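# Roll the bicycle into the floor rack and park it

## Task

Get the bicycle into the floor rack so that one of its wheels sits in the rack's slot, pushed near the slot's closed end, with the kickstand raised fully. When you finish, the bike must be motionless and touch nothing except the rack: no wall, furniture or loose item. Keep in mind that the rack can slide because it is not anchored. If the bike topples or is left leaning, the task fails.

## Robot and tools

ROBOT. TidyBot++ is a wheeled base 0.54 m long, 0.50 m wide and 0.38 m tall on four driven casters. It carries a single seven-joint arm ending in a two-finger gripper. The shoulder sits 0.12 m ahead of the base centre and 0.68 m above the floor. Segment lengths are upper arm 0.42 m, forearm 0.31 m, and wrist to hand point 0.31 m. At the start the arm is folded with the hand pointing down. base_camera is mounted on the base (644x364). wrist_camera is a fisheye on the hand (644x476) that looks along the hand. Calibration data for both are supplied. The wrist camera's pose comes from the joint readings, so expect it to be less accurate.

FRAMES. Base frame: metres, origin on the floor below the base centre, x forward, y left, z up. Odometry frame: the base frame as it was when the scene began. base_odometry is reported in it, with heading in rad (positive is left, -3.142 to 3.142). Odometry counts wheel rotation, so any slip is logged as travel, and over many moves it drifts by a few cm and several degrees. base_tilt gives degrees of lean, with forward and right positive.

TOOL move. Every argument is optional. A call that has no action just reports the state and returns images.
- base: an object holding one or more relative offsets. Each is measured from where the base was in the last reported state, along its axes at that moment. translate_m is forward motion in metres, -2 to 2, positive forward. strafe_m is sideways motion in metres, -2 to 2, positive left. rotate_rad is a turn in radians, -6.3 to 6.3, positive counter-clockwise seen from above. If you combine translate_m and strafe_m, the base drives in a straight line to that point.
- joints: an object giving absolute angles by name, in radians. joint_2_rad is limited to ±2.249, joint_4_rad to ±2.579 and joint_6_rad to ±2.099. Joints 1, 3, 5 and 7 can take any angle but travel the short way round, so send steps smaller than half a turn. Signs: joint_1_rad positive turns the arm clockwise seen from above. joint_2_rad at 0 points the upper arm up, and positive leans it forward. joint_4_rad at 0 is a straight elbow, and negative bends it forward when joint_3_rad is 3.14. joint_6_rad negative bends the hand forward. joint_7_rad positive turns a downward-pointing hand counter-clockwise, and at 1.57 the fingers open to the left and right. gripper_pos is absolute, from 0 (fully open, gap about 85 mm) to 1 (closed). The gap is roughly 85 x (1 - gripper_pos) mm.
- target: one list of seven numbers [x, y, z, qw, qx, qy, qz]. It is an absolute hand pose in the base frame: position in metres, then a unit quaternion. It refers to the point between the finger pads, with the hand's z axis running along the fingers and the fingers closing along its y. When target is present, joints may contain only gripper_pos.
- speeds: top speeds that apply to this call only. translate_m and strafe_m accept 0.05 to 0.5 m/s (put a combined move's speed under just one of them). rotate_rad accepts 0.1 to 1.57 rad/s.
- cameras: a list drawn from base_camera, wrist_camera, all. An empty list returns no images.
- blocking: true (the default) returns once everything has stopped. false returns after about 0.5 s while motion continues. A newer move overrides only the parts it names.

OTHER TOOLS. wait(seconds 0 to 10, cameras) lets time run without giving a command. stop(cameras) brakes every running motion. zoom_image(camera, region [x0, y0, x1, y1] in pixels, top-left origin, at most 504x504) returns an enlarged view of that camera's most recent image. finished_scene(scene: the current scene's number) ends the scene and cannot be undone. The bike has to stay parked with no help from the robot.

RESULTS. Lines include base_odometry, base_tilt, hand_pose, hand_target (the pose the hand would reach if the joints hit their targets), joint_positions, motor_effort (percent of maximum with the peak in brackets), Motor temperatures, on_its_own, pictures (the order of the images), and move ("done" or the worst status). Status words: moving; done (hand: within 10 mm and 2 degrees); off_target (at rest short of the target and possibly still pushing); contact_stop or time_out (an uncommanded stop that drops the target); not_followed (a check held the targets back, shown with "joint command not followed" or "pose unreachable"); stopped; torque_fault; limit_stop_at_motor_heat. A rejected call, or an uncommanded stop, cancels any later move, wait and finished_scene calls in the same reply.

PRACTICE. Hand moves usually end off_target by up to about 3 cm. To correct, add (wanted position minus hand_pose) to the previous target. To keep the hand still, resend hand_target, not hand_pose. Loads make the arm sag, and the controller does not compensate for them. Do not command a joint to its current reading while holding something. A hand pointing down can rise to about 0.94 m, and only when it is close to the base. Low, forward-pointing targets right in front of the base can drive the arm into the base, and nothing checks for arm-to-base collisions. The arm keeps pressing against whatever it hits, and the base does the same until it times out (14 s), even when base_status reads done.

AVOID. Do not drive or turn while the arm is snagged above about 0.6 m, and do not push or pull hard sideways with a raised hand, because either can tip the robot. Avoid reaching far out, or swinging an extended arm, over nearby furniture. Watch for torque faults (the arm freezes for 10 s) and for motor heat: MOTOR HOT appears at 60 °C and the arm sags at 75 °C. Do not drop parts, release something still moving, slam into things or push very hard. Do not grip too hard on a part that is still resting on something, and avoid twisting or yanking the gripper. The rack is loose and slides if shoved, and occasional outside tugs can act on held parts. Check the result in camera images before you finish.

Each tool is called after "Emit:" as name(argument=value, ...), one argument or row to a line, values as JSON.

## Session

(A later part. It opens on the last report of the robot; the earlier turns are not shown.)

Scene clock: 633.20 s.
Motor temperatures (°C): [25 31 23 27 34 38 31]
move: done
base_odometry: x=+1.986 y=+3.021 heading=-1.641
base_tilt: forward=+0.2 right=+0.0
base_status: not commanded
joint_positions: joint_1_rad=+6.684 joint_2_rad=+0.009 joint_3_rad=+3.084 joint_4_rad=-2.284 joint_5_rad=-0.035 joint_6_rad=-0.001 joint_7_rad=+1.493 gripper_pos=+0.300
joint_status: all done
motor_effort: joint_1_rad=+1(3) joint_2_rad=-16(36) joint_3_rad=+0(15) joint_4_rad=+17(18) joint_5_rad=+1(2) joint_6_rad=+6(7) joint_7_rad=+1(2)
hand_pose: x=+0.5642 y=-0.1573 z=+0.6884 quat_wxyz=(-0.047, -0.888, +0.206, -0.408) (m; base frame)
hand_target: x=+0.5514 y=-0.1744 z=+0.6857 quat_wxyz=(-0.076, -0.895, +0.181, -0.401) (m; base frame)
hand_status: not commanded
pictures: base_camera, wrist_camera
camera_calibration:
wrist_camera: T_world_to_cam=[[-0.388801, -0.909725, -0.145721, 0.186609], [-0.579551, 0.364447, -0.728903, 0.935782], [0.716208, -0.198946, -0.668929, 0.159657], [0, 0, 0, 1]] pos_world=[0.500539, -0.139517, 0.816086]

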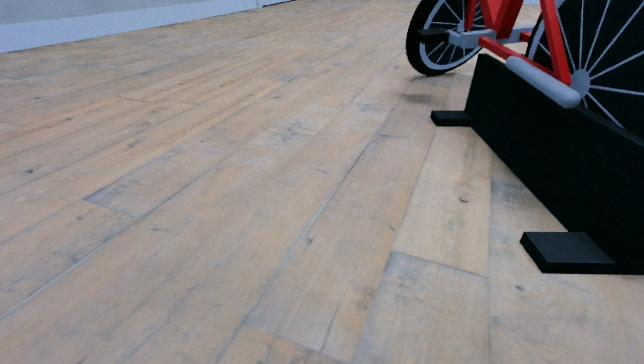

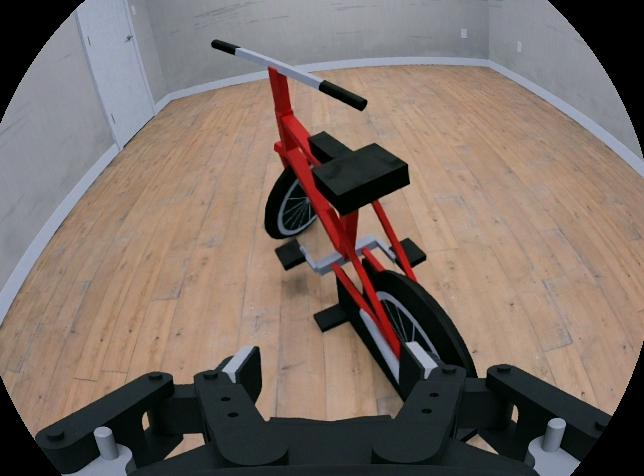

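Emit:
move(
  base={"translate_m": 0.0, "strafe_m": 0.5},
)

Emit:
move(
  base={"translate_m": 0.2, "rotate_rad": -0.6},
  joints={"joint_1_rad": 6.4, "joint_6_rad": -0.25},
)

Scene clock: 637.73 s.
Motor temperatures (°C): [25 31 23 27 34 38 31]
move: time_out
base_odometry: x=+2.482 y=+2.986 heading=-1.644
base_tilt: forward=+0.3 right=+0.0
base_status: strafe_m time_out (by the wheels' count: +0.498 of +0.500); the other done
joint_positions: joint_1_rad=+6.692 joint_2_rad=+0.001 joint_3_rad=+3.094 joint_4_rad=-2.293 joint_5_rad=-0.033 joint_6_rad=-0.002 joint_7_rad=+1.494 gripper_pos=+0.300
joint_status: not commanded
motor_effort: joint_1_rad=+1(6) joint_2_rad=-16(22) joint_3_rad=+0(6) joint_4_rad=+17(23) joint_5_rad=+1(2) joint_6_rad=+6(9) joint_7_rad=+1(1)
hand_pose: x=+0.5579 y=-0.1645 z=+0.6881 quat_wxyz=(-0.051, -0.887, +0.213, -0.407) (m; base frame)
hand_target: x=+0.5514 y=-0.1744 z=+0.6857 quat_wxyz=(-0.076, -0.895, +0.181, -0.401) (m; base frame)
hand_status: not commanded
pictures: base_camera, wrist_camera
camera_calibration:
wrist_camera: T_world_to_cam=[[-0.40426, -0.903417, -0.14287, 0.18532], [-0.574732, 0.372418, -0.728689, 0.932987], [0.711517, -0.212468, -0.669776, 0.163504], [0, 0, 0, 1]] pos_world=[0.494799, -0.145301, 0.815845]

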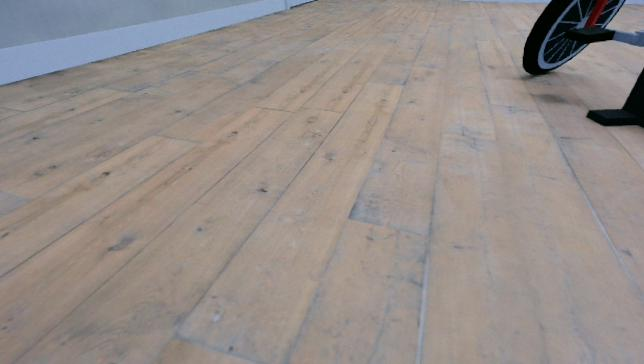

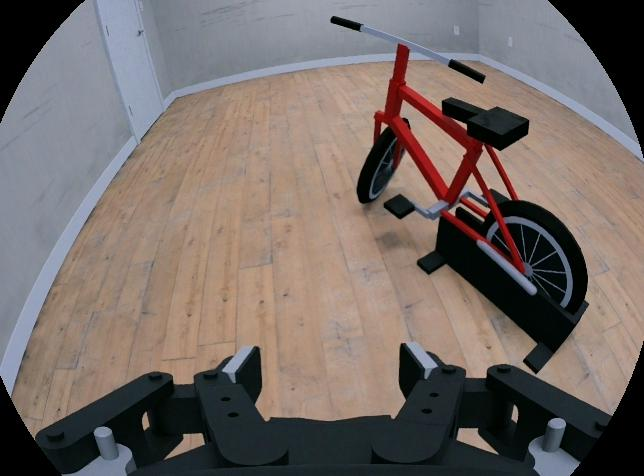

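not run: a stop that you did not command came earlier in this reply.

Emit:
move(
  base={"translate_m": 0.5, "strafe_m": 0.05},
)

Emit:
move(
  base={"rotate_rad": -1.0},
  joints={"joint_1_rad": 6.283, "joint_6_rad": -0.25},
)

Scene clock: 640.17 s.
Motor temperatures (°C): [25 31 23 27 34 38 31]
move: done
base_odometry: x=+2.496 y=+2.484 heading=-1.644
base_tilt: forward=+0.2 right=+0.0
base_status: done
joint_positions: joint_1_rad=+6.692 joint_2_rad=+0.001 joint_3_rad=+3.094 joint_4_rad=-2.293 joint_5_rad=-0.033 joint_6_rad=-0.002 joint_7_rad=+1.494 gripper_pos=+0.300
joint_status: not commanded
motor_effort: joint_1_rad=+1(2) joint_2_rad=-16(19) joint_3_rad=+0(1) joint_4_rad=+17(18) joint_5_rad=+1(2) joint_6_rad=+6(7) joint_7_rad=+1(1)
hand_pose: x=+0.5579 y=-0.1644 z=+0.6882 quat_wxyz=(-0.052, -0.887, +0.213, -0.407) (m; base frame)
hand_target: x=+0.5514 y=-0.1744 z=+0.6857 quat_wxyz=(-0.076, -0.895, +0.181, -0.401) (m; base frame)
hand_status: not commanded
pictures: base_camera, wrist_camera
camera_calibration:
wrist_camera: T_world_to_cam=[[-0.404177, -0.903469, -0.142774, 0.185203], [-0.574709, 0.372271, -0.728783, 0.933013], [0.711584, -0.212503, -0.669695, 0.163488], [0, 0, 0, 1]] pos_world=[0.49473, -0.145266, 0.815893]

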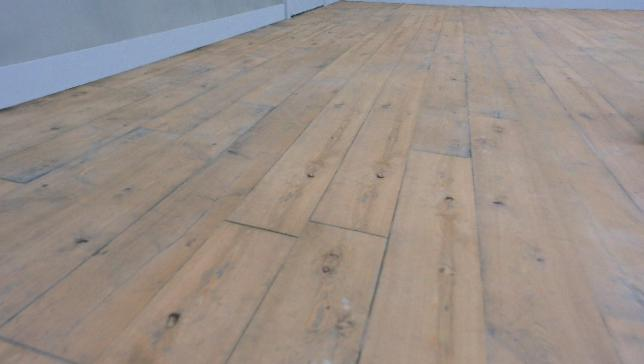

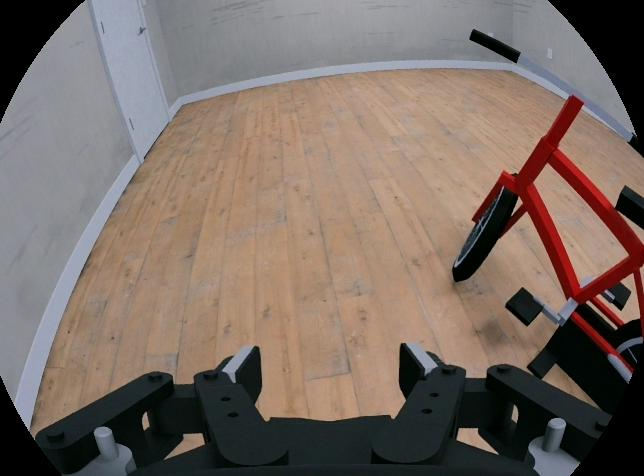

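Scene clock: 642.23 s.
Motor temperatures (°C): [25 31 23 27 34 38 31]
move: done
base_odometry: x=+2.496 y=+2.484 heading=-2.643
base_tilt: forward=+0.1 right=-0.1
base_status: done
joint_positions: joint_1_rad=+6.300 joint_2_rad=+0.001 joint_3_rad=+3.097 joint_4_rad=-2.293 joint_5_rad=-0.032 joint_6_rad=-0.183 joint_7_rad=+1.494 gripper_pos=+0.300
joint_status: all done
motor_effort: joint_1_rad=+1(3) joint_2_rad=-15(17) joint_3_rad=+0(2) joint_4_rad=+17(18) joint_5_rad=+0(2) joint_6_rad=+5(7) joint_7_rad=+1(1)
hand_pose: x=+0.5464 y=+0.0153 z=+0.6495 quat_wxyz=(+0.025, -0.945, +0.037, -0.325) (m; base frame)
hand_target: x=+0.5265 y=+0.0125 z=+0.6347 quat_wxyz=(+0.004, -0.957, -0.008, -0.292) (m; base frame)
hand_status: not commanded
pictures: base_camera, wrist_camera
camera_calibration:
wrist_camera: T_world_to_cam=[[-0.0507282, -0.989743, -0.133547, 0.139636], [-0.794063, 0.121071, -0.595655, 0.868589], [0.605715, 0.0758286, -0.792061, 0.316887], [0, 0, 0, 1]] pos_world=[0.504855, 0.00901379, 0.787022]

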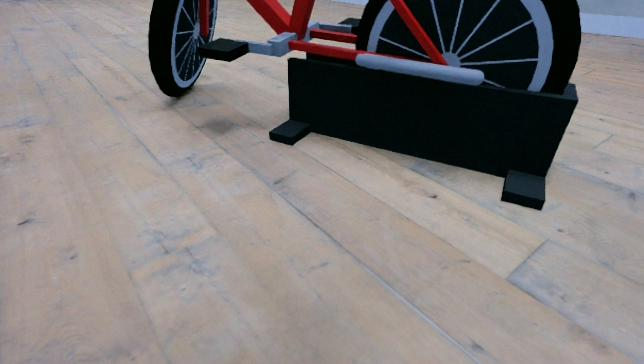

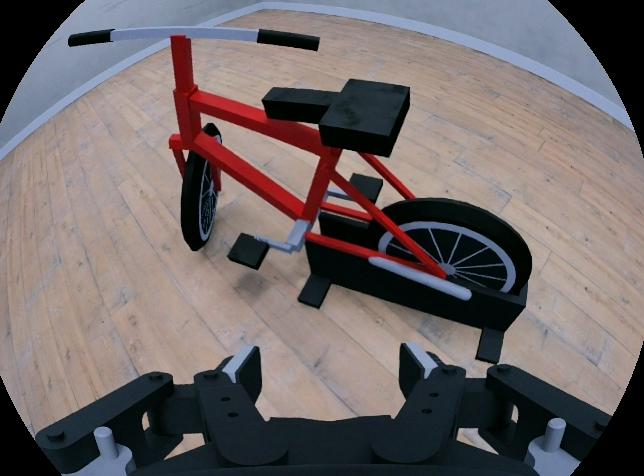

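Emit:
zoom_image(
  camera="base_camera",
  region=[240, 0, 640, 226],
)

Emit:
wait(
  seconds=1,
  cameras=["wrist_camera"],
)

Scaled by 1.260.

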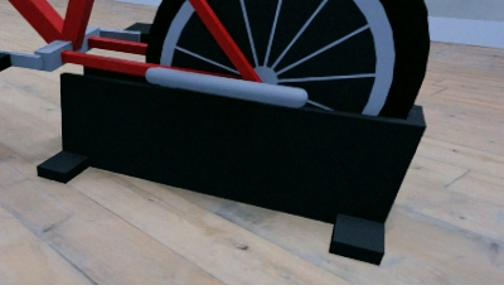

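Scene clock: 643.37 s.
Motor temperatures (°C): [25 31 23 27 34 38 31]
base_odometry: x=+2.496 y=+2.484 heading=-2.643
base_tilt: forward=+0.2 right=+0.0
base_status: done
joint_positions: joint_1_rad=+6.300 joint_2_rad=+0.001 joint_3_rad=+3.097 joint_4_rad=-2.293 joint_5_rad=-0.032 joint_6_rad=-0.184 joint_7_rad=+1.494 gripper_pos=+0.300
joint_status: all done
motor_effort: joint_1_rad=+1(3) joint_2_rad=-15(17) joint_3_rad=+0(2) joint_4_rad=+16(18) joint_5_rad=+1(2) joint_6_rad=+5(7) joint_7_rad=+0(1)
hand_pose: x=+0.5462 y=+0.0153 z=+0.6494 quat_wxyz=(+0.025, -0.945, +0.037, -0.325) (m; base frame)
hand_target: x=+0.5265 y=+0.0125 z=+0.6347 quat_wxyz=(+0.004, -0.957, -0.008, -0.292) (m; base frame)
hand_status: not commanded
wait: 1.00 s; at rest by 0.13 s
pictures: wrist_camera
camera_calibration:
wrist_camera: T_world_to_cam=[[-0.0508015, -0.989745, -0.133509, 0.139628], [-0.794464, 0.121056, -0.595124, 0.868256], [0.605183, 0.0758348, -0.792466, 0.317438], [0, 0, 0, 1]] pos_world=[0.504783, 0.00901573, 0.786921]

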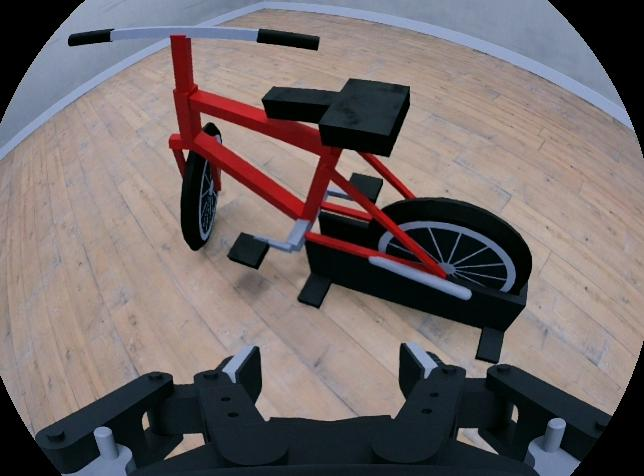

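Emit:
finished_scene(
  scene=1,
)

The scene is finished: the task was done.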